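# Unplug the clipped cord from the power strip

## Task

Pull the plug of the cord that the power strip's wire clip holds out of the strip, leave that plug out of the clip, and finish with neither gripper holding any other loose object.

## Robot and tools

Robot: two arms, left_arm and right_arm, each with a two-finger gripper and a wrist camera. Base positions in the scene frame: left_arm (-0.003, +0.323, +0.022) m, right_arm (-0.031, -0.219, +0.046) m, both nearly unrotated (quat_wxyz z parts -0.002 and +0.027). A two-camera stand is fixed to the floor behind the arms. Loose objects may occasionally get a brief push.

Frames: the scene frame has its origin at table-top height midway between the nominal bases, +z up, +x out over the table, left_arm toward +y (arm names do not match image sides). Fixed cameras and the table use the scene frame. Everything about a hand (positions, quats, velocities, targets, wrist-camera poses) and every offset you send uses that arm's own base frame. Gripper fingers point along the gripper's +z and close along its y; end_effector_position is between the pads, roughly 1 cm behind the tips. Reported hand poses can be off by a few cm, more when reaching far.

execute_actions: argument actions is a list of actions; each action is a list of up to 15 rows (one row per 1/30 s step; a short action repeats its final row). A row is one list of 14 numbers, each in [-1, 1], covering both arms: left_arm dx, dy, dz, rx, ry, rz, opening, then right_arm the same seven. dx..rz are an offset, not a pose: measured from that arm's Hand target when the action begins, along its base axes. Every row counts from that same start, but the next action starts from the updated Hand target, so sending the same offset again moves further. Scale: 1.0 = 0.6 m or 180 degrees; rx, ry, rz form one rotation vector, turning about the Hand target position. If dx, dy, dz together exceed length 1.0 they are shortened. Opening is absolute: +1 fully open (0.094 m), -1 closed. Six zeros re-request the current Hand target. Optional cameras: names, ["all"], or []; an empty actions list returns all images and the full state.

move: target is either one 14-number row or a list of up to 15 such rows, same layout, scale and frames as above; every row is an offset from the Hand targets at the start of the move, not from the previous row. Paths are straight lines, all arms finishing together, lasting at least 0.5 s and cut off at 10 s total. speed: m/s, 0.002 to 2.9, default 0.25, one value or one per target; rotation limited to twice that in rad/s. blend: metres of corner rounding per target; 0 (default) stops at each. opening_speed: rate of the opening command per second on the -1..+1 scale, at least 0.2. grip_force: newtons per finger pad, 10 to 50 (50 is full force), one value or one per arm; it persists, and lower forces close slowly (about 16 s at 10). blocking=false returns after about 0.5 s while the move continues. The result adds a move: line with the ending (done, off_target, moving, held, fault) and limits (paced = pose clipped, held = steps withheld). done means at rest within 10 mm and 2 degrees; neither done nor off_target tells you about contact. Moves do not avoid obstacles or the other arm.

wait: seconds 0 to 10; arms keep their last commands, a running move continues. stop: brakes a running move (needs distance). zoom_image: camera (cam_high, cam_low, cam_left_wrist, cam_right_wrist) and region [x0, y0, x1, y1] in image pixels from the top-left, at most 504 by 504, on the newest image. finished_scene: scene = the current scene's number; irreversible, so call it only when the plug is out, clear of the clip, and nothing else is held.

Result lines: end_effector_position (m) and end_effector_quat_wxyz per arm; Hand target (last commanded pose after clipping, the origin of the next offsets); Tool commands; grip_measured (opening on the -1..+1 scale; the last Joint positions entry is the opening in metres); Joint velocities (may read within noise or be omitted); Joint torques (whole drive output, positive toward larger joint values, entries 1-3 wrap at ±28 N m); motor temperatures. Joint order: waist, shoulder, elbow, wrist pitch, wrist yaw, wrist roll; elbow straight at 2.901 rad.

Control behaviour: commanded orientation is clipped each step to within 40 degrees of the measured one. Grippers often rest a few cm short of the target from friction and weight; a new command (even all zeros) re-asks, and if still short, send the gap as an offset. To stop pressing on something, command a target back beyond the gripper. To keep a gripper's opening, resend its current value; 0 means half open. To release, command well above grip_measured. Empty grippers read up to about 2.5 mm wide; on a firm part the reading ends a few mm under the part's width. Squeeze rises about 1 N per 0.001 below first touch, then jumps to the force limit.

Cameras (896x504 each): cam_high, cam_low (fixed, scene frame), cam_left_wrist, cam_right_wrist (base frame of their arm, may lag while moving). Calibration uses OpenCV pinhole+radial with K, D and T_world_to_cam given; fixed cameras may have shifted a few mm and up to about 2 degrees.

Avoid: fast contacts, pressing far past a contact, grippers or wrist cameras touching each other or pinching the other arm, strain on camera cables, paths near an arm's own base (go around), dropping or knocking things off the table, releasing moving parts. Watch temperatures: MOTOR HOT at 75 °C, a fault folding the arm at 90 °C, collapse at 100 °C; long holds, stretched arms and pushing into unreachable poses heat motors.

Each tool is called after ">>>" as name([rows], argument=value, ...), one row to a line, values as JSON.

## Session

>>> execute_actions(actions=[])

Scene clock: 0.00 s.
left_arm: end_effector_position=(+0.1503, -0.0872, +0.1826) grip_measured=+1.000 end_effector_quat_wxyz=(+0.403, -0.110, +0.897, -0.146) | right_arm: end_effector_position=(+0.1743, +0.1936, +0.1251) grip_measured=+1.000 end_effector_quat_wxyz=(+0.465, -0.011, +0.843, +0.269)
Joint positions: left_arm=[-1.339 0.544 0.726 -1.256 -0.767 -1.379 0.094] | right_arm=[1.262 0.621 0.247 -0.183 0.643 0.869 0.094]
Joint velocities: within noise
Joint torques (N m): no reading
Motor temperatures (°C): left_arm=[16 17 31 28 19 18 20] | right_arm=[18 19 27 29 18 16 19]
Heat: left arm: 31 °C; right arm: 29 °C.
Hand target: left_arm +0.1516, -0.0844, +0.1854; +0.409, -0.110, +0.894, -0.144 | right_arm +0.1760, +0.1950, +0.1339; +0.471, -0.006, +0.838, +0.276
Tool commands: left_gripper/opening=+1.0 right_gripper/opening=+1.0

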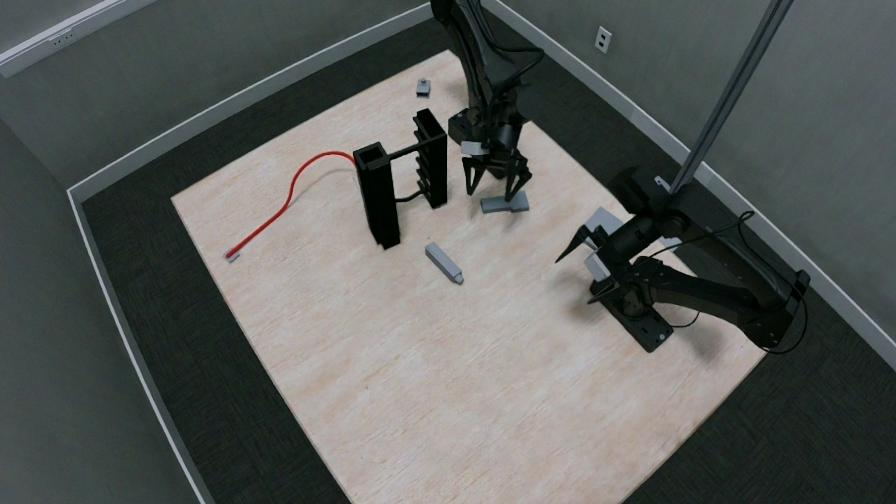

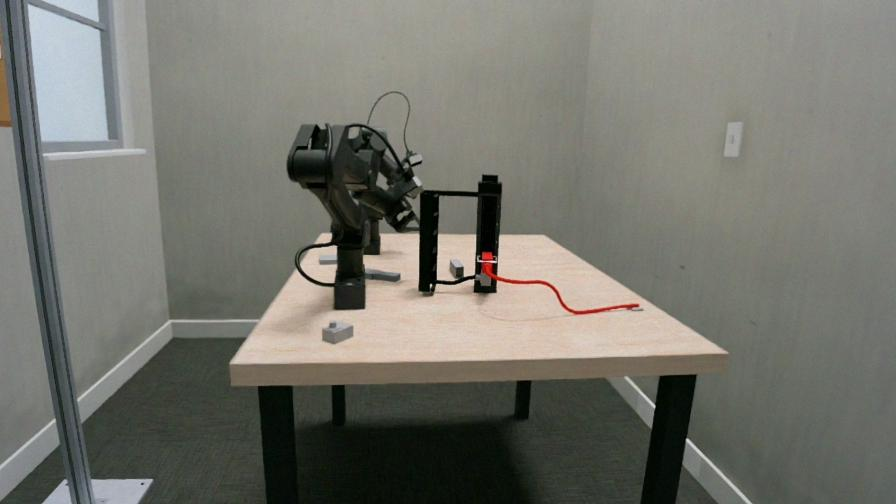

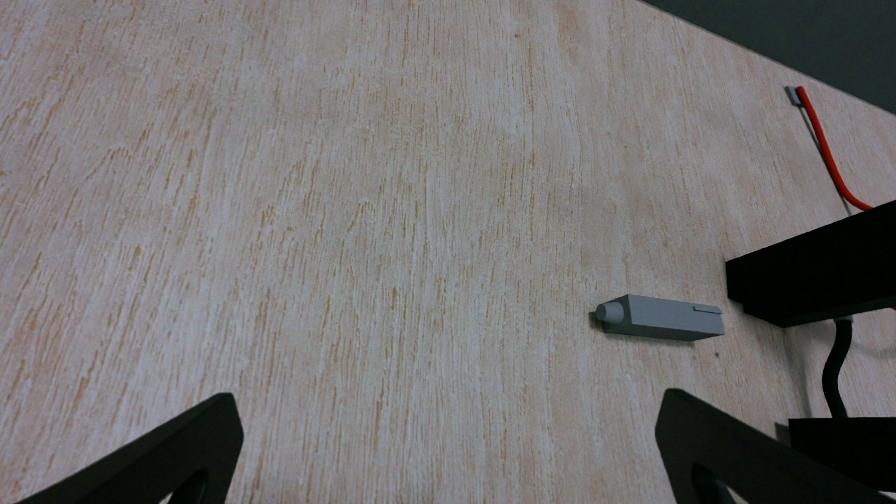

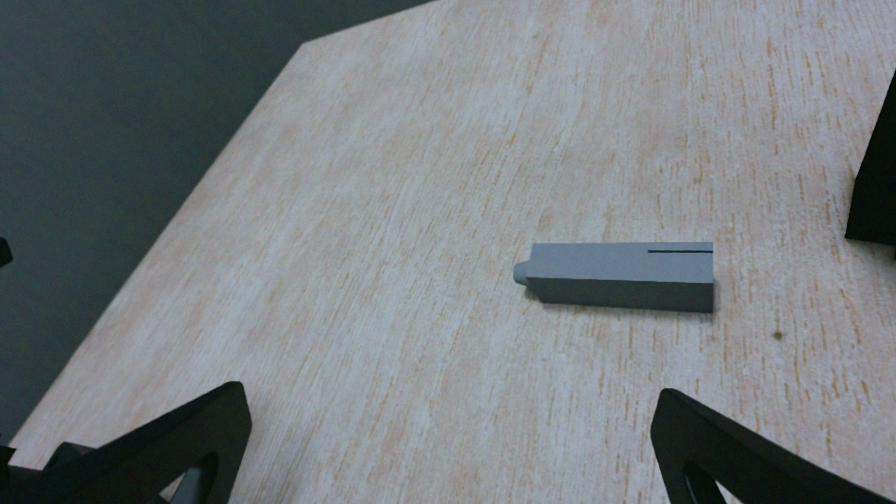

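>>> zoom_image(camera="cam_low", region=[400, 160, 660, 330])

>>> zoom_image(camera="cam_high", region=[200, 40, 560, 300])

Scaled by 1.938.

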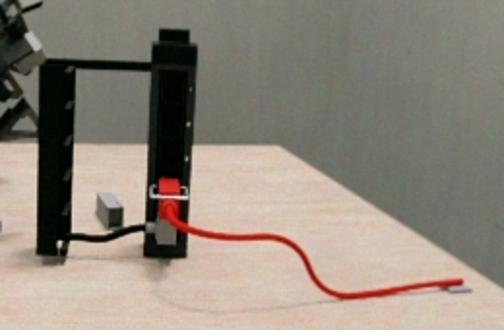

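Scaled by 1.400.

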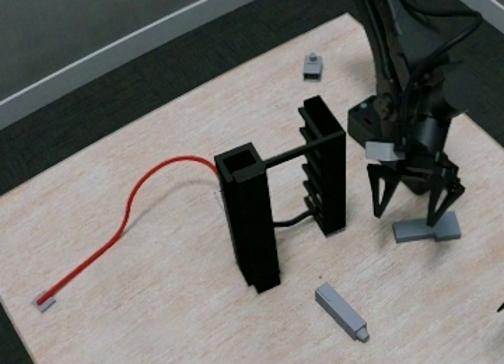

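>>> zoom_image(camera="cam_low", region=[450, 220, 530, 300])

>>> zoom_image(camera="cam_low", region=[410, 165, 520, 300])

>>> zoom_image(camera="cam_high", region=[330, 90, 480, 270])

Scaled by 6.300.

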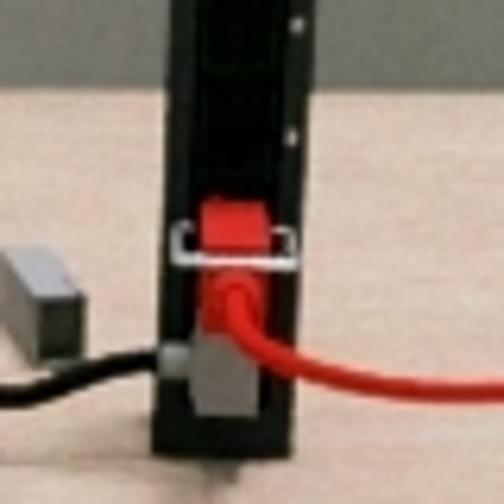

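Scaled by 3.733.

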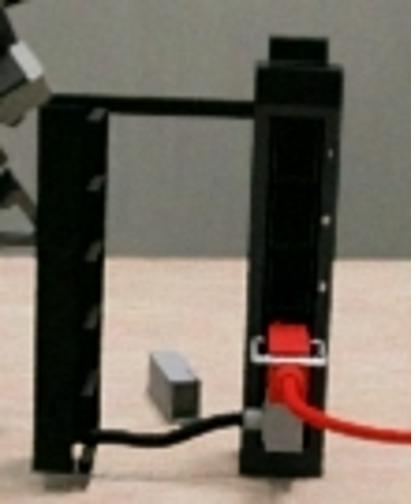

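Scaled by 2.800.

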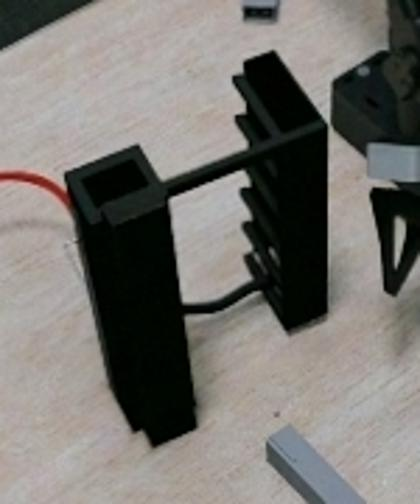

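>>> move(target=[0,0,0,0,0,0,1, 0,0,0.35,0,0,0,1], speed=0.2, cameras=["cam_right_wrist"])

Scene clock: 118.63 s.
left_arm: end_effector_position=(+0.1503, -0.0872, +0.1826) grip_measured=+1.000 end_effector_quat_wxyz=(+0.403, -0.110, +0.897, -0.146) | right_arm: end_effector_position=(+0.1757, +0.1970, +0.3314) grip_measured=+1.000 end_effector_quat_wxyz=(+0.464, -0.014, +0.845, +0.267)
Joint positions: left_arm=[-1.339 0.544 0.726 -1.256 -0.767 -1.379 0.094] | right_arm=[1.258 0.839 1.144 -0.865 0.639 0.863 0.094]
Joint torques (N m): left_arm=[0.05 1.13 7.51 0.94 -0.65 0.03] | right_arm=[0.4 0.2 8.47 1.95 0.29 -0.02]
Heat: left arm: 32 °C; right arm: 28 °C.
Hand target: left_arm +0.1516, -0.0844, +0.1854; +0.409, -0.110, +0.894, -0.144 | right_arm +0.1759, +0.1950, +0.3440; +0.471, -0.006, +0.838, +0.276
Off the commanded pose: left_arm 0.004 m, 1 deg | right_arm 0.013 m, 2 deg.
move: off_target (right_arm)
camera_calibration:
cam_right_wrist: T_world_to_cam=[[0.282885, -0.845031, -0.453761, 0.269896], [-0.845635, 0.00352412, -0.53375, 0.362046], [0.452634, 0.534706, -0.71359, 0.144005], [0, 0, 0, 1]] pos_world=[0.164628, 0.149794, 0.418471]
Images, in order (width x height): cam_right_wrist 896x504.

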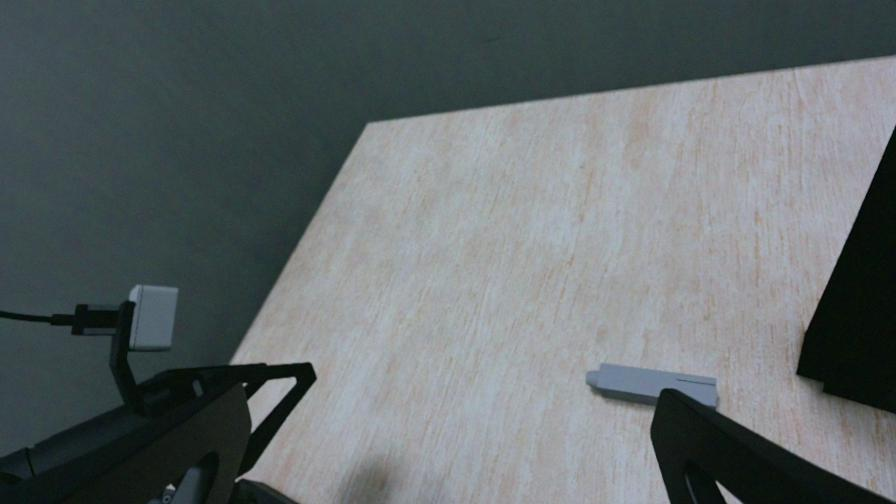

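>>> move(target=[0,0,0,0,0,0,1, 0.1735,-0.4583,0.06,0.2039,0.3259,-0.3151,1], speed=0.3, cameras=["all"])

Scene clock: 138.33 s.
left_arm: end_effector_position=(+0.1503, -0.0872, +0.1826) grip_measured=+1.000 end_effector_quat_wxyz=(+0.403, -0.110, +0.897, -0.146) | right_arm: end_effector_position=(+0.2805, -0.0794, +0.3693) grip_measured=+1.000 end_effector_quat_wxyz=(+0.215, +0.634, +0.690, +0.276)
Joint positions: left_arm=[-1.339 0.544 0.726 -1.256 -0.767 -1.379 0.094] | right_arm=[-0.547 1.422 2.003 -1.57 -0.442 1.074 0.094]
Joint velocities: left_arm=[within noise] | right_arm=[-0.002 0.002 -0.027 -0.154 -0.051 -0.022 0]
Joint torques (N m): left_arm=[0.08 1.16 7.62 0.99 -0.65 0.04] | right_arm=[-0.57 -3.52 7.23 1.49 -0.32 0.03]
Heat: left arm: 32 °C; right arm: 28 °C.
Hand target: left_arm +0.1516, -0.0844, +0.1854; +0.409, -0.110, +0.894, -0.144 | right_arm +0.2800, -0.0800, +0.3800; +0.073, +0.633, +0.735, +0.230
Off the commanded pose: left_arm 0.004 m, 1 deg | right_arm 0.011 m, 18 deg.
joint sent to its limit (right arm) — joint 4 (wrist pitch), lower limit. The joint targets are off in orientation, not in position.
move: off_target (right_arm)
camera_calibration:
cam_right_wrist: T_world_to_cam=[[-0.742432, -0.0326372, -0.669125, 0.455549], [-0.370206, 0.852437, 0.369186, 0.0725318], [0.558338, 0.52181, -0.64496, 0.215372], [0, 0, 0, 1]] pos_world=[0.244816, -0.159344, 0.416948]

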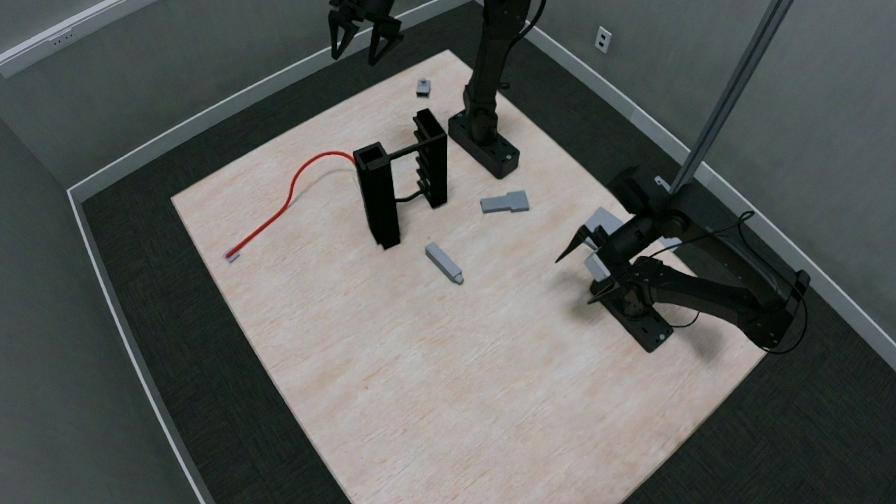

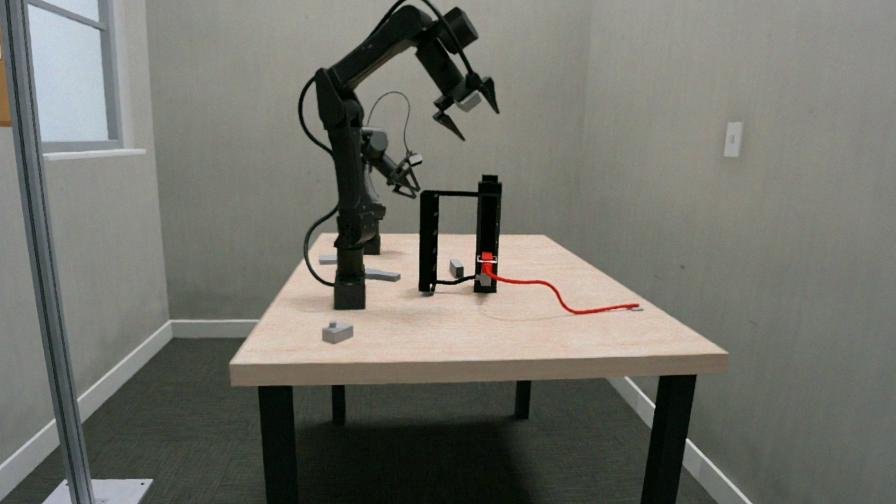

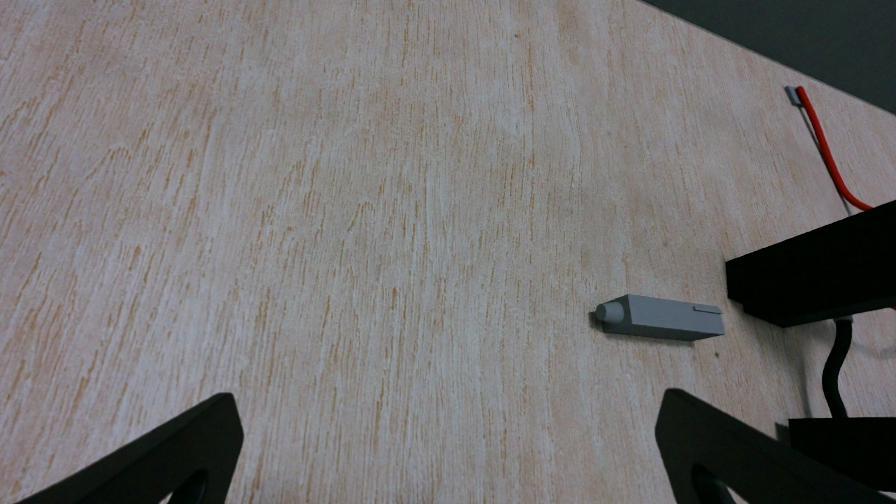

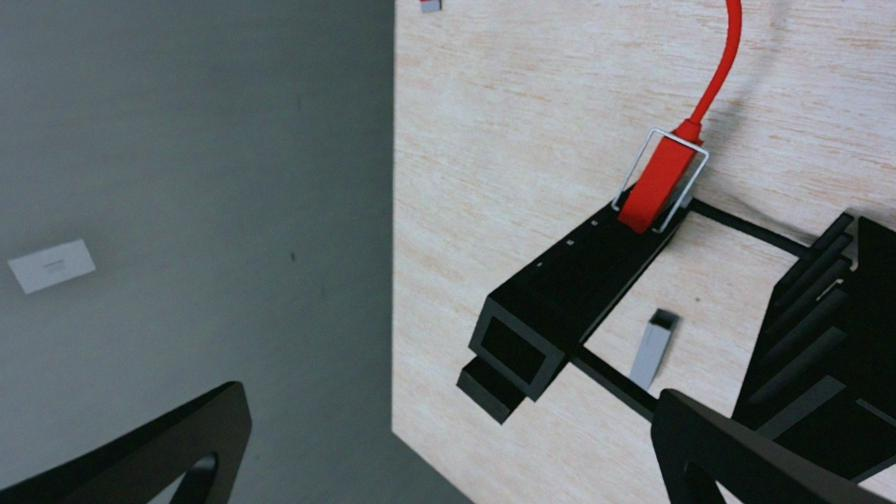

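>>> zoom_image(camera="cam_right_wrist", region=[540, 60, 780, 300])

>>> zoom_image(camera="cam_right_wrist", region=[440, 60, 896, 500])

Scaled by 2.100.

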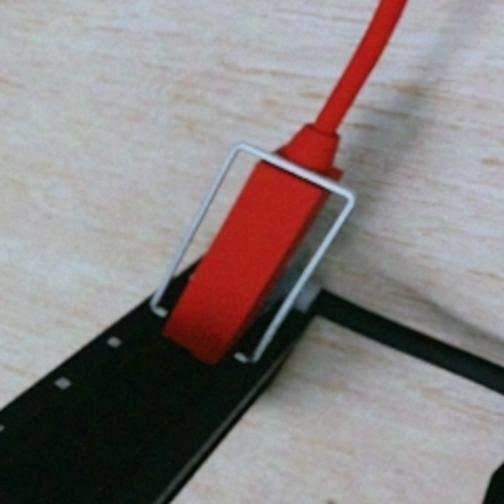

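Scaled by 1.105.

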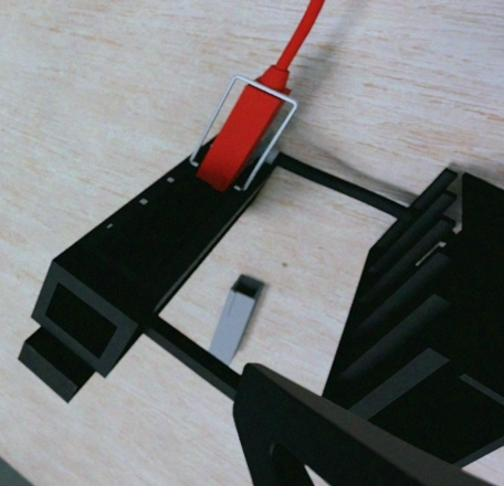

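>>> move(target=[0,0,0,0,0,0,1, 0.0418,-0.0627,-0.4433,0.196,0.1195,-0.0837,1], speed=0.2, cameras=["cam_low","cam_right_wrist"])

Scene clock: 212.00 s.
left_arm: end_effector_position=(+0.1503, -0.0872, +0.1826) grip_measured=+1.000 end_effector_quat_wxyz=(+0.403, -0.110, +0.897, -0.146) | right_arm: end_effector_position=(+0.3029, -0.1163, +0.1093) grip_measured=+1.000 end_effector_quat_wxyz=(-0.233, +0.748, +0.545, +0.300)
Joint positions: left_arm=[-1.339 0.544 0.726 -1.256 -0.767 -1.379 0.094] | right_arm=[-0.73 2.04 1.591 -1.527 -0.686 1.007 0.094]
Joint torques (N m): left_arm=[-0.03 1.29 7.6 0.98 -0.64 0.04] | right_arm=[-0.35 -10.11 5.41 -0.29 -0.54 -0.06]
Heat: left arm: 31 °C; right arm: 26 °C.
Hand target: left_arm +0.1516, -0.0844, +0.1854; +0.409, -0.110, +0.894, -0.144 | right_arm +0.3052, -0.1177, +0.1141; -0.227, +0.745, +0.545, +0.309
Off the commanded pose: left_arm 0.004 m, 1 deg | right_arm 0.005 m, 1 deg.
move: done
camera_calibration:
cam_right_wrist: T_world_to_cam=[[-0.947586, 0.319268, 0.0122305, 0.325493], [0.120447, 0.321508, 0.939215, -0.0644333], [0.295929, 0.89146, -0.343111, 0.143922], [0, 0, 0, 1]] pos_world=[0.273603, -0.211505, 0.105917]
Images, in order (width x height): cam_low 896x504, cam_right_wrist 896x504.

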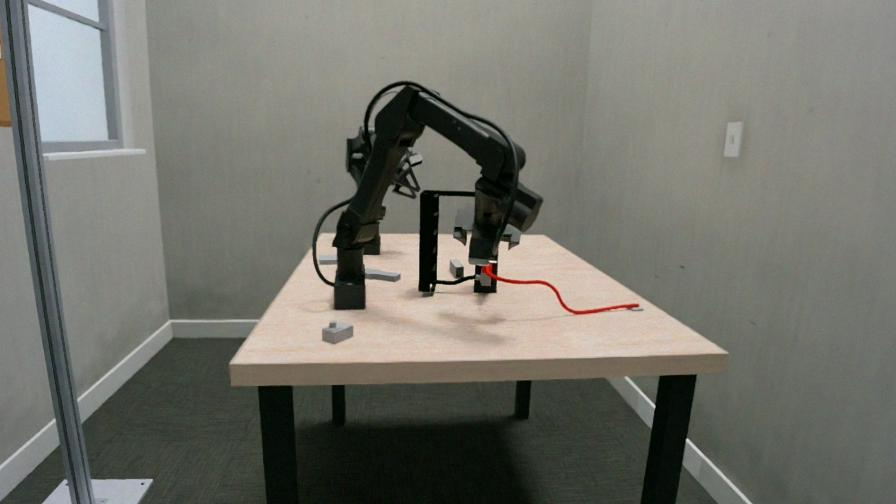

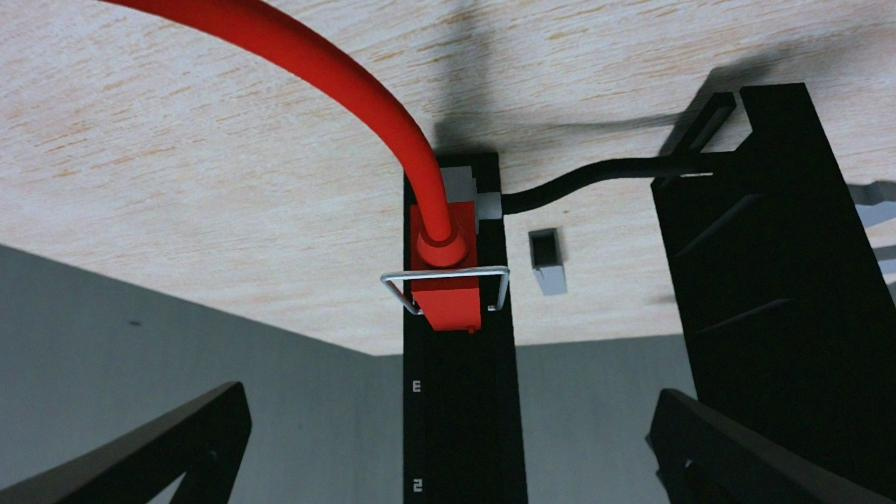

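>>> zoom_image(camera="cam_right_wrist", region=[360, 140, 560, 340])

Scaled by 2.520.

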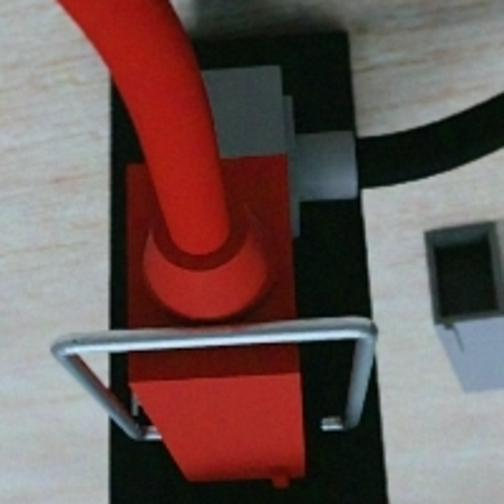

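>>> move([
  [0,0,0,0,0,0,1, -0.092,-0.0538,0.0432,-0.1014,-0.2382,0.0828,-1],
  [0,0,0,0,0,0,1, -0.117,0.0128,-0.0735,-0.4714,-0.587,0.4468,-1],
], speed=0.25, cameras=["cam_low","cam_right_wrist"])

Scene clock: 334.13 s.
left_arm: end_effector_position=(+0.1503, -0.0872, +0.1826) grip_measured=+1.000 end_effector_quat_wxyz=(+0.403, -0.110, +0.897, -0.146) | right_arm: end_effector_position=(+0.2329, -0.1077, +0.0638) grip_measured=-0.987 end_effector_quat_wxyz=(+0.539, -0.217, +0.800, +0.149)
Joint positions: left_arm=[-1.339 0.544 0.726 -1.256 -0.767 -1.379 0.094] | right_arm=[-1.143 1.703 0.663 -0.788 -1.172 -1.843 0.001]
Joint torques (N m): left_arm=[-0.08 1.09 7.5 0.95 -0.68 0.05] | right_arm=[-0.66 -4.81 4.27 -0.09 -0.93 -0.17]
Motor temperatures (°C): left_arm=[15 15 31 22 18 17 17] | right_arm=[18 20 25 21 17 15 18]
Heat: left arm: 31 °C; right arm: 25 °C.
Hand target: left_arm +0.1516, -0.0844, +0.1854; +0.409, -0.110, +0.894, -0.144 | right_arm +0.2350, -0.1100, +0.0700; +0.553, -0.211, +0.792, +0.149
Off the commanded pose: left_arm 0.004 m, 1 deg | right_arm 0.007 m, 2 deg.
move: done
camera_calibration:
cam_right_wrist: T_world_to_cam=[[0.521597, -0.852909, -0.0219932, -0.20919], [-0.634891, -0.37079, -0.677811, 0.188479], [0.569956, 0.367507, -0.734907, 0.0461821], [0, 0, 0, 1]] pos_world=[0.202455, -0.125507, 0.157092]
Images, in order (width x height): cam_low 896x504, cam_right_wrist 896x504.

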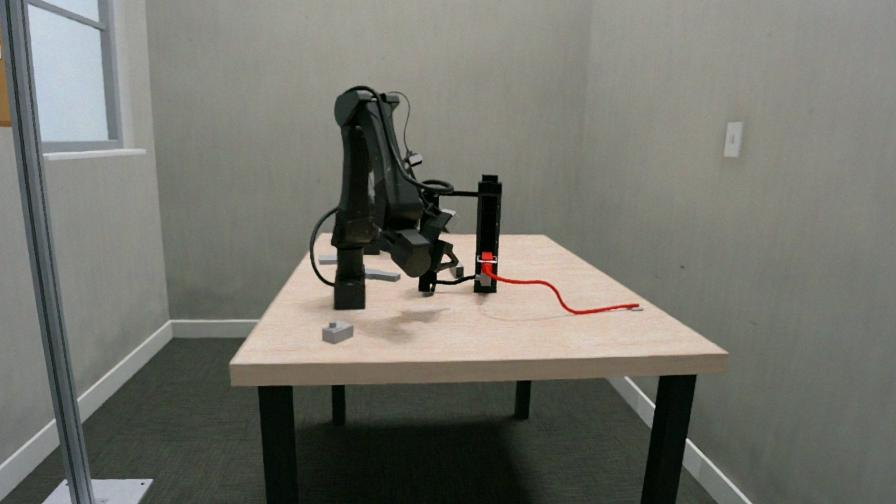

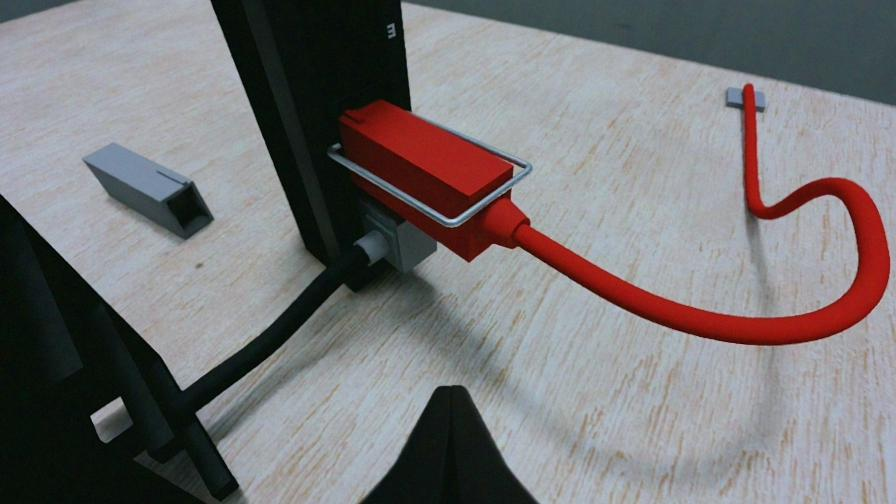

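>>> zoom_image(camera="cam_low", region=[380, 200, 520, 300])

>>> zoom_image(camera="cam_right_wrist", region=[320, 90, 560, 290])

Scaled by 3.600.

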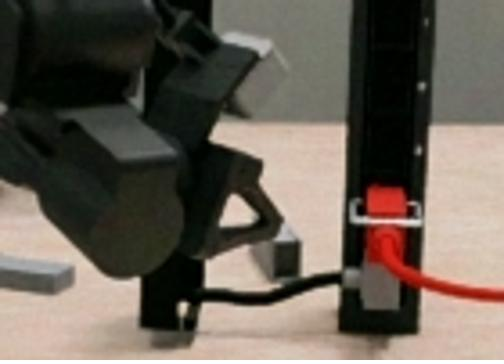

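Scaled by 2.100.

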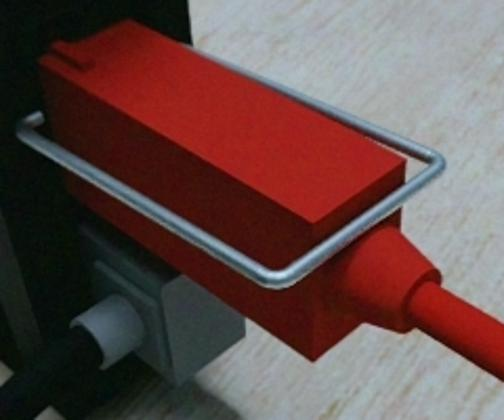

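>>> move(target=[0,0,0,0,0,0,1, 0.0445,0.0567,-0.0543,0,0,0,-1], speed=0.1, cameras=["cam_low","cam_right_wrist"])

Scene clock: 429.53 s.
left_arm: end_effector_position=(+0.1503, -0.0872, +0.1826) grip_measured=+1.000 end_effector_quat_wxyz=(+0.403, -0.110, +0.897, -0.146) | right_arm: end_effector_position=(+0.2598, -0.0779, +0.0302) grip_measured=-0.987 end_effector_quat_wxyz=(+0.542, -0.205, +0.800, +0.153)
Joint positions: left_arm=[-1.339 0.544 0.726 -1.256 -0.767 -1.379 0.094] | right_arm=[-0.961 1.698 0.431 -0.092 -1.188 -1.318 0.001]
Joint torques (N m): left_arm=[0.01 1.22 7.54 0.95 -0.62 0.01] | right_arm=[0.49 -6.99 2.36 0.97 -0.75 0.01]
Heat: left arm: 30 °C; right arm: 23 °C.
Hand target: left_arm +0.1516, -0.0844, +0.1854; +0.409, -0.110, +0.894, -0.144 | right_arm +0.2616, -0.0759, +0.0373; +0.553, -0.211, +0.792, +0.149
Off the commanded pose: left_arm 0.004 m, 1 deg | right_arm 0.008 m, 2 deg.
move: done
camera_calibration:
cam_right_wrist: T_world_to_cam=[[0.508008, -0.860434, -0.0397753, -0.195114], [-0.640199, -0.346279, -0.685738, 0.197381], [0.576258, 0.373824, -0.726761, -0.0061948], [0, 0, 0, 1]] pos_world=[0.229052, -0.0972177, 0.123089]
Images, in order (width x height): cam_low 896x504, cam_right_wrist 896x504.

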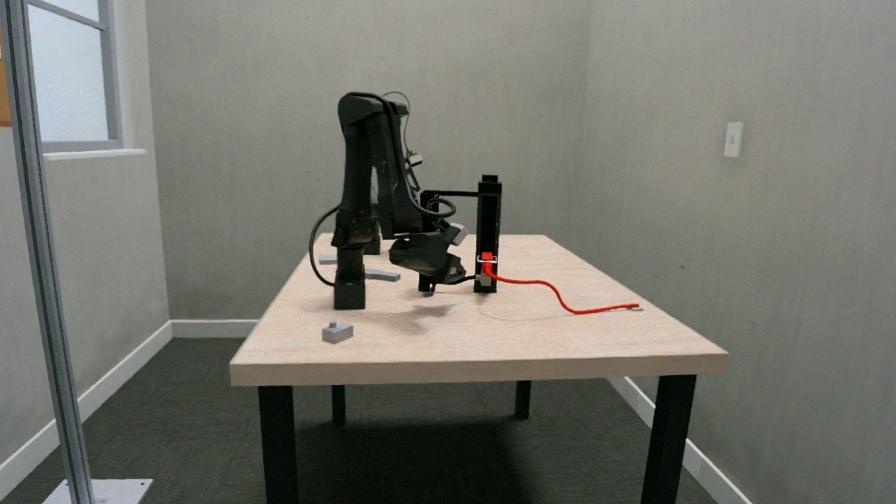

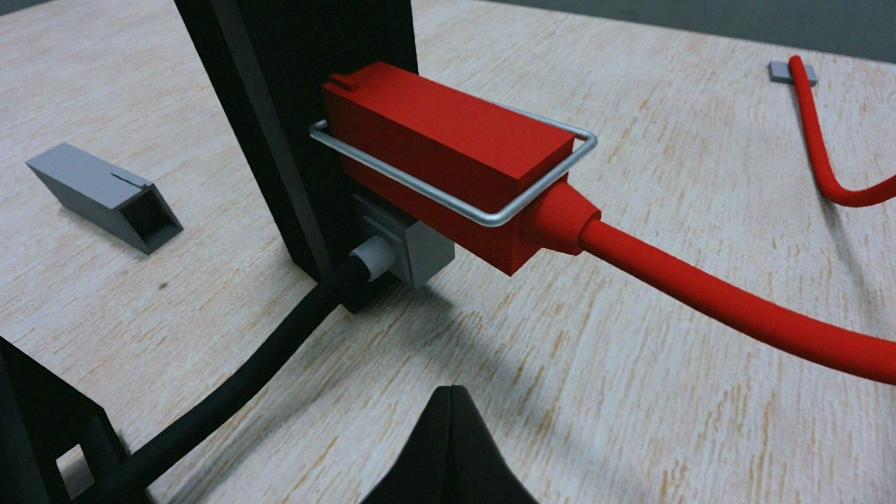

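>>> move(target=[0,0,0,0,0,0,1, 0.0575,0.0327,0.0152,0,0,0,-1], speed=0.06, cameras=["cam_low","cam_right_wrist"])

Scene clock: 447.33 s.
left_arm: end_effector_position=(+0.1503, -0.0872, +0.1826) grip_measured=+1.000 end_effector_quat_wxyz=(+0.403, -0.110, +0.897, -0.146) | right_arm: end_effector_position=(+0.2954, -0.0594, +0.0403) grip_measured=-0.987 end_effector_quat_wxyz=(+0.544, -0.203, +0.800, +0.151)
Joint positions: left_arm=[-1.339 0.544 0.726 -1.256 -0.767 -1.379 0.094] | right_arm=[-0.768 1.651 0.357 0.348 -1.109 -0.87 0.001]
Joint torques (N m): left_arm=[-0.01 1.13 7.62 0.95 -0.65 0.05] | right_arm=[0.64 -6.58 2.71 1.6 -0.6 -0.08]
Heat: left arm: 30 °C; right arm: 23 °C.
Hand target: left_arm +0.1516, -0.0844, +0.1854; +0.409, -0.110, +0.894, -0.144 | right_arm +0.2962, -0.0564, +0.0466; +0.553, -0.212, +0.792, +0.149
Off the commanded pose: left_arm 0.004 m, 1 deg | right_arm 0.007 m, 2 deg.
move: done
camera_calibration:
cam_right_wrist: T_world_to_cam=[[0.503925, -0.862924, -0.0376983, -0.195849], [-0.639022, -0.343097, -0.688429, 0.233409], [0.581128, 0.371007, -0.724323, -0.0280495], [0, 0, 0, 1]] pos_world=[0.264147, -0.0785141, 0.132986]
Images, in order (width x height): cam_low 896x504, cam_right_wrist 896x504.

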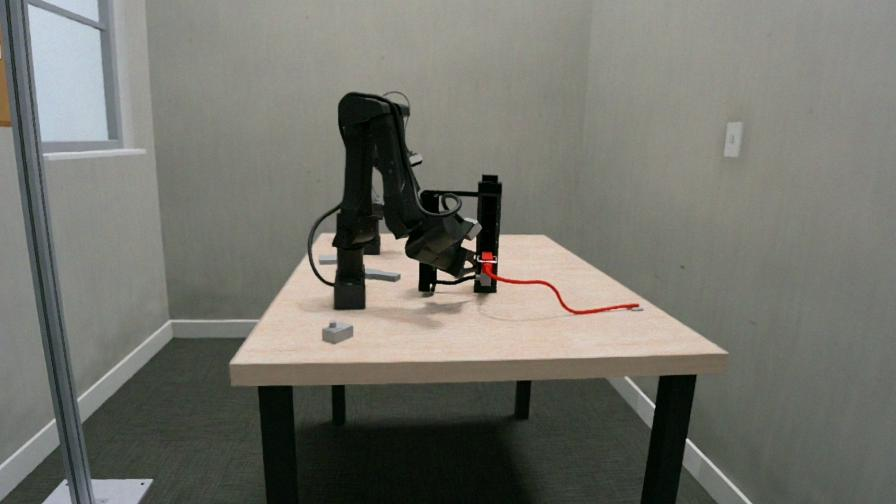

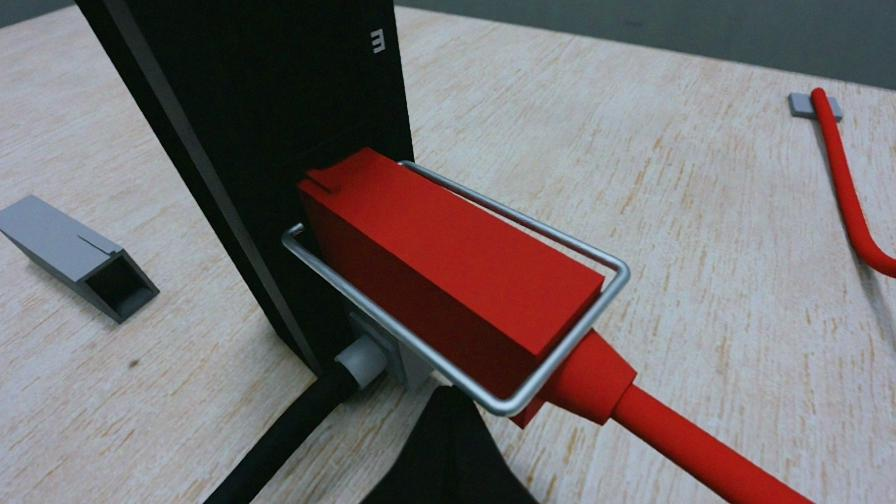

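>>> zoom_image(camera="cam_right_wrist", region=[360, 300, 600, 500])

>>> zoom_image(camera="cam_low", region=[430, 220, 530, 300])

Scaled by 2.100.

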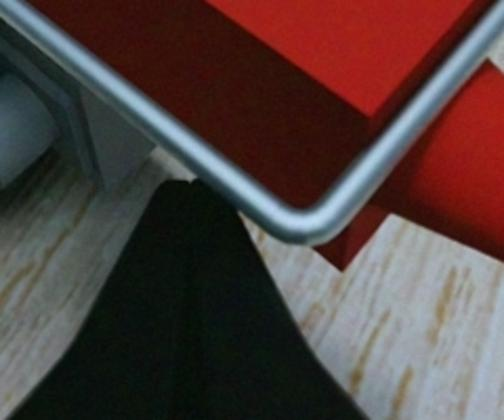

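Scaled by 5.040.

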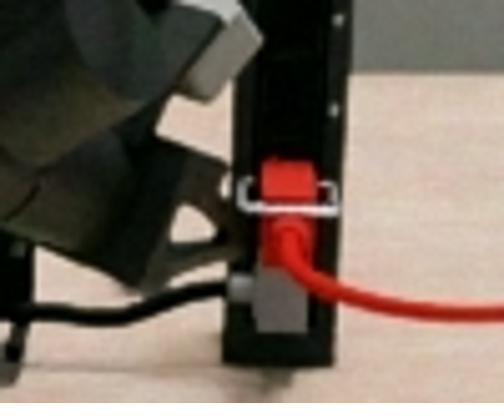

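>>> move(target=[0,0,0,0,0,0,1, 0.004,0.002,0.0417,0,0,0,-1], speed=0.06, cameras=["cam_low","cam_right_wrist"])

Scene clock: 457.60 s.
left_arm: end_effector_position=(+0.1503, -0.0872, +0.1826) grip_measured=+1.000 end_effector_quat_wxyz=(+0.403, -0.110, +0.897, -0.146) | right_arm: end_effector_position=(+0.2911, -0.0529, +0.0565) grip_measured=-0.987 end_effector_quat_wxyz=(+0.537, -0.196, +0.806, +0.155)
Joint positions: left_arm=[-1.339 0.544 0.726 -1.256 -0.767 -1.379 0.094] | right_arm=[-0.755 1.52 0.357 0.215 -1.091 -0.847 0.001]
Joint torques (N m): left_arm=[-0.06 1.06 7.5 0.94 -0.64 0.02] | right_arm=[0.36 -6.15 6.32 1.44 -0.72 0.01]
Heat: left arm: 30 °C; right arm: 23 °C.
Hand target: left_arm +0.1516, -0.0844, +0.1854; +0.409, -0.110, +0.894, -0.144 | right_arm +0.2986, -0.0552, +0.0715; +0.553, -0.212, +0.792, +0.149
Off the commanded pose: left_arm 0.004 m, 1 deg | right_arm 0.017 m, 3 deg.
move: off_target (right_arm)
camera_calibration:
cam_right_wrist: T_world_to_cam=[[0.497455, -0.865659, -0.0563253, -0.184737], [-0.655992, -0.332893, -0.677389, 0.248917], [0.567638, 0.37392, -0.733465, -0.0115993], [0, 0, 0, 1]] pos_world=[0.26177, -0.0727192, 0.149701]
Images, in order (width x height): cam_low 896x504, cam_right_wrist 896x504.

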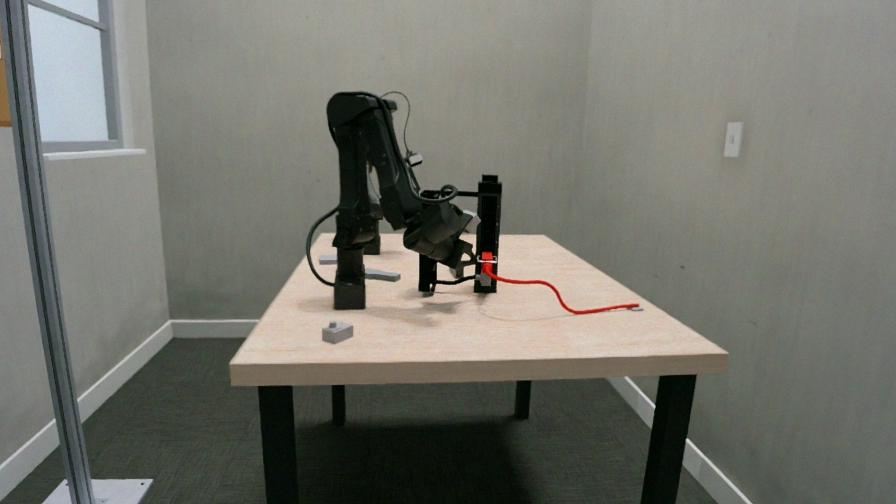

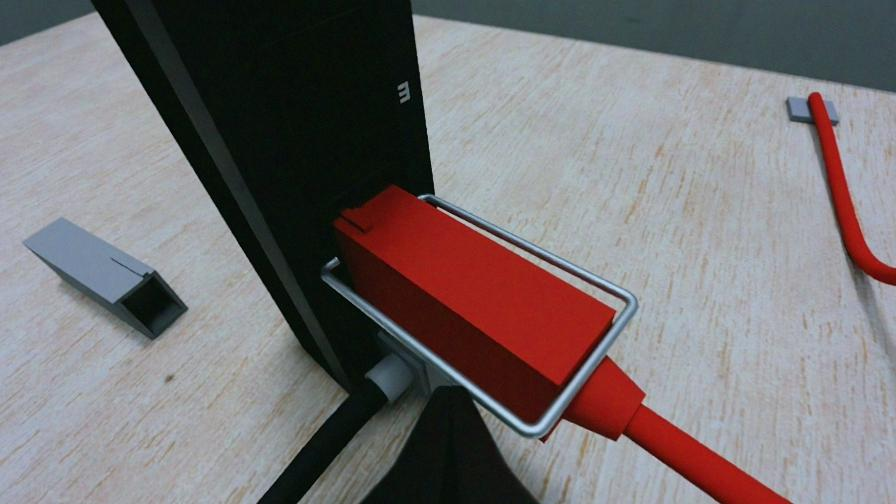

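>>> zoom_image(camera="cam_right_wrist", region=[300, 170, 660, 460])

>>> zoom_image(camera="cam_low", region=[430, 220, 530, 300])

Scaled by 1.400.

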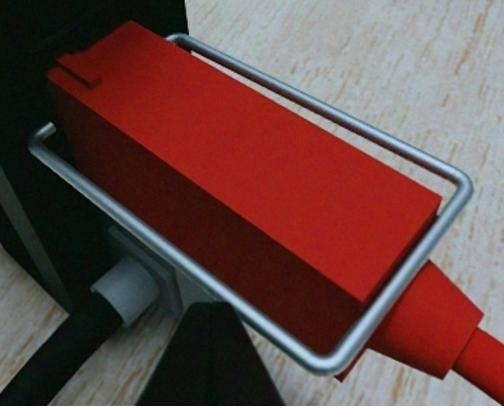

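Scaled by 5.040.

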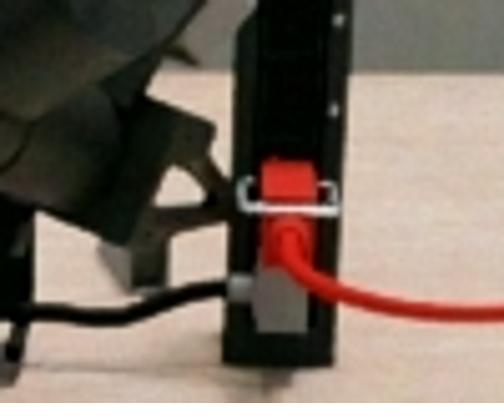

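>>> move([
  [0,0,0,0,0,0,1, -0.0893,-0.0447,-0.0158,0,0,0,-1],
  [0,0,0,0,0,0,1, -0.0778,-0.0445,-0.0042,0.4403,0.2035,-0.1302,-0.468],
], speed=0.12, cameras=["cam_low","cam_right_wrist"])

Scene clock: 528.57 s.
left_arm: end_effector_position=(+0.1503, -0.0872, +0.1826) grip_measured=+1.000 end_effector_quat_wxyz=(+0.403, -0.110, +0.897, -0.146) | right_arm: end_effector_position=(+0.2513, -0.0808, +0.0620) grip_measured=-0.469 end_effector_quat_wxyz=(+0.303, +0.394, +0.666, +0.556)
Joint positions: left_arm=[-1.339 0.544 0.726 -1.256 -0.767 -1.379 0.094] | right_arm=[-1.05 1.745 0.515 -0.424 -1.37 -0.05 0.025]
Joint torques (N m): left_arm=[0.03 1.21 7.51 0.94 -0.62 0.04] | right_arm=[-0.39 -6.94 1.91 0.58 -0.85 -0.06]
Heat: left arm: 30 °C; right arm: 23 °C.
Hand target: left_arm +0.1516, -0.0844, +0.1854; +0.409, -0.110, +0.894, -0.144 | right_arm +0.2519, -0.0819, +0.0690; +0.321, +0.383, +0.663, +0.557
Off the commanded pose: left_arm 0.004 m, 1 deg | right_arm 0.007 m, 2 deg.
move: done; target 2's new opening was sent with right_arm's hand 0.007 m and 3 deg from that target
camera_calibration:
cam_right_wrist: T_world_to_cam=[[-0.175017, -0.0523771, -0.983171, 0.103349], [-0.817206, 0.564676, 0.115391, 0.281129], [0.549129, 0.823649, -0.141631, 0.0296496], [0, 0, 0, 1]] pos_world=[0.231547, -0.177754, 0.0733695]
Images, in order (width x height): cam_low 896x504, cam_right_wrist 896x504.

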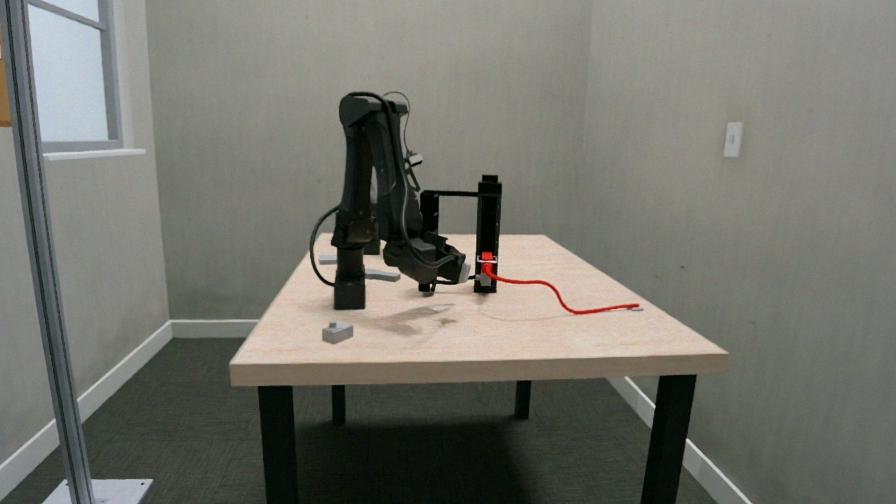

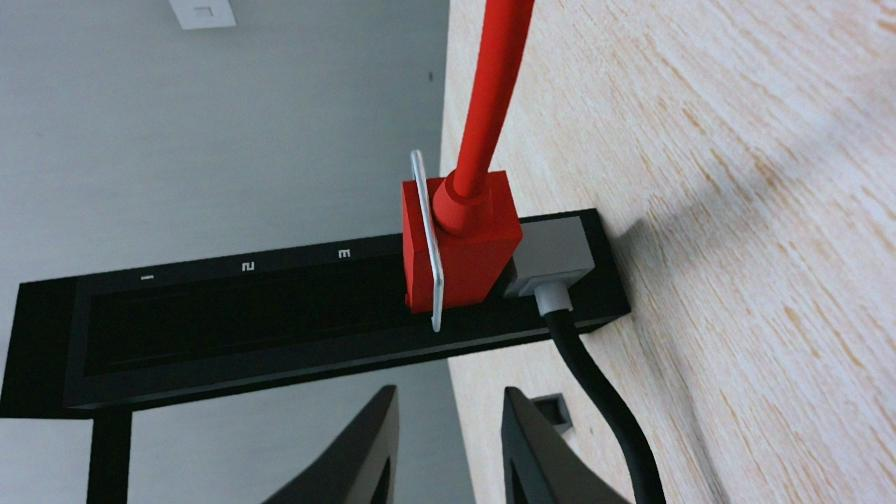

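>>> execute_actions(actions=[], cameras=["cam_right_wrist"])

Scene clock: 549.77 s.
left_arm: end_effector_position=(+0.1503, -0.0872, +0.1826) grip_measured=+1.000 end_effector_quat_wxyz=(+0.403, -0.110, +0.897, -0.146) | right_arm: end_effector_position=(+0.2513, -0.0808, +0.0620) grip_measured=-0.469 end_effector_quat_wxyz=(+0.303, +0.394, +0.666, +0.556)
Joint positions: left_arm=[-1.339 0.544 0.726 -1.256 -0.767 -1.379 0.094] | right_arm=[-1.05 1.745 0.515 -0.424 -1.37 -0.049 0.025]
Joint velocities: within noise
Joint torques (N m): left_arm=[-0.02 1.11 7.57 0.95 -0.64 0] | right_arm=[-0.55 -6.97 1.99 0.62 -0.87 -0.06]
Motor temperatures (°C): left_arm=[15 14 30 21 18 17 17] | right_arm=[17 18 22 19 18 14 18]
Heat: left arm: 30 °C; right arm: 22 °C.
Hand target: left_arm +0.1516, -0.0844, +0.1854; +0.409, -0.110, +0.894, -0.144 | right_arm +0.2519, -0.0819, +0.0690; +0.321, +0.384, +0.663, +0.557
Tool commands: left_gripper/opening=+1.0 right_gripper/opening=-0.468
Off the commanded pose: left_arm 0.004 m, 1 deg | right_arm 0.007 m, 2 deg.
camera_calibration:
cam_right_wrist: T_world_to_cam=[[-0.175217, -0.0520926, -0.983151, 0.103439], [-0.817109, 0.564754, 0.115701, 0.281154], [0.549211, 0.823614, -0.141519, 0.0296985], [0, 0, 0, 1]] pos_world=[0.231547, -0.177854, 0.0733693]
Images, in order (width x height): cam_right_wrist 896x504.

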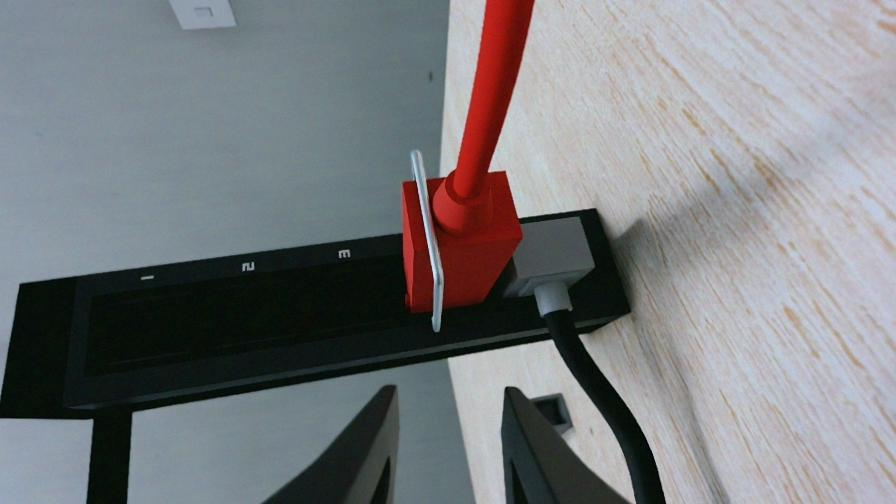

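>>> zoom_image(camera="cam_right_wrist", region=[330, 120, 630, 360])

Scaled by 1.680.

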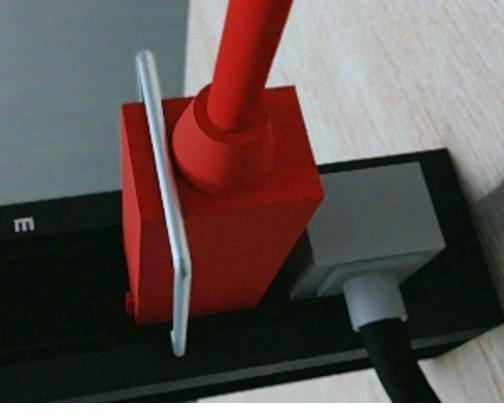

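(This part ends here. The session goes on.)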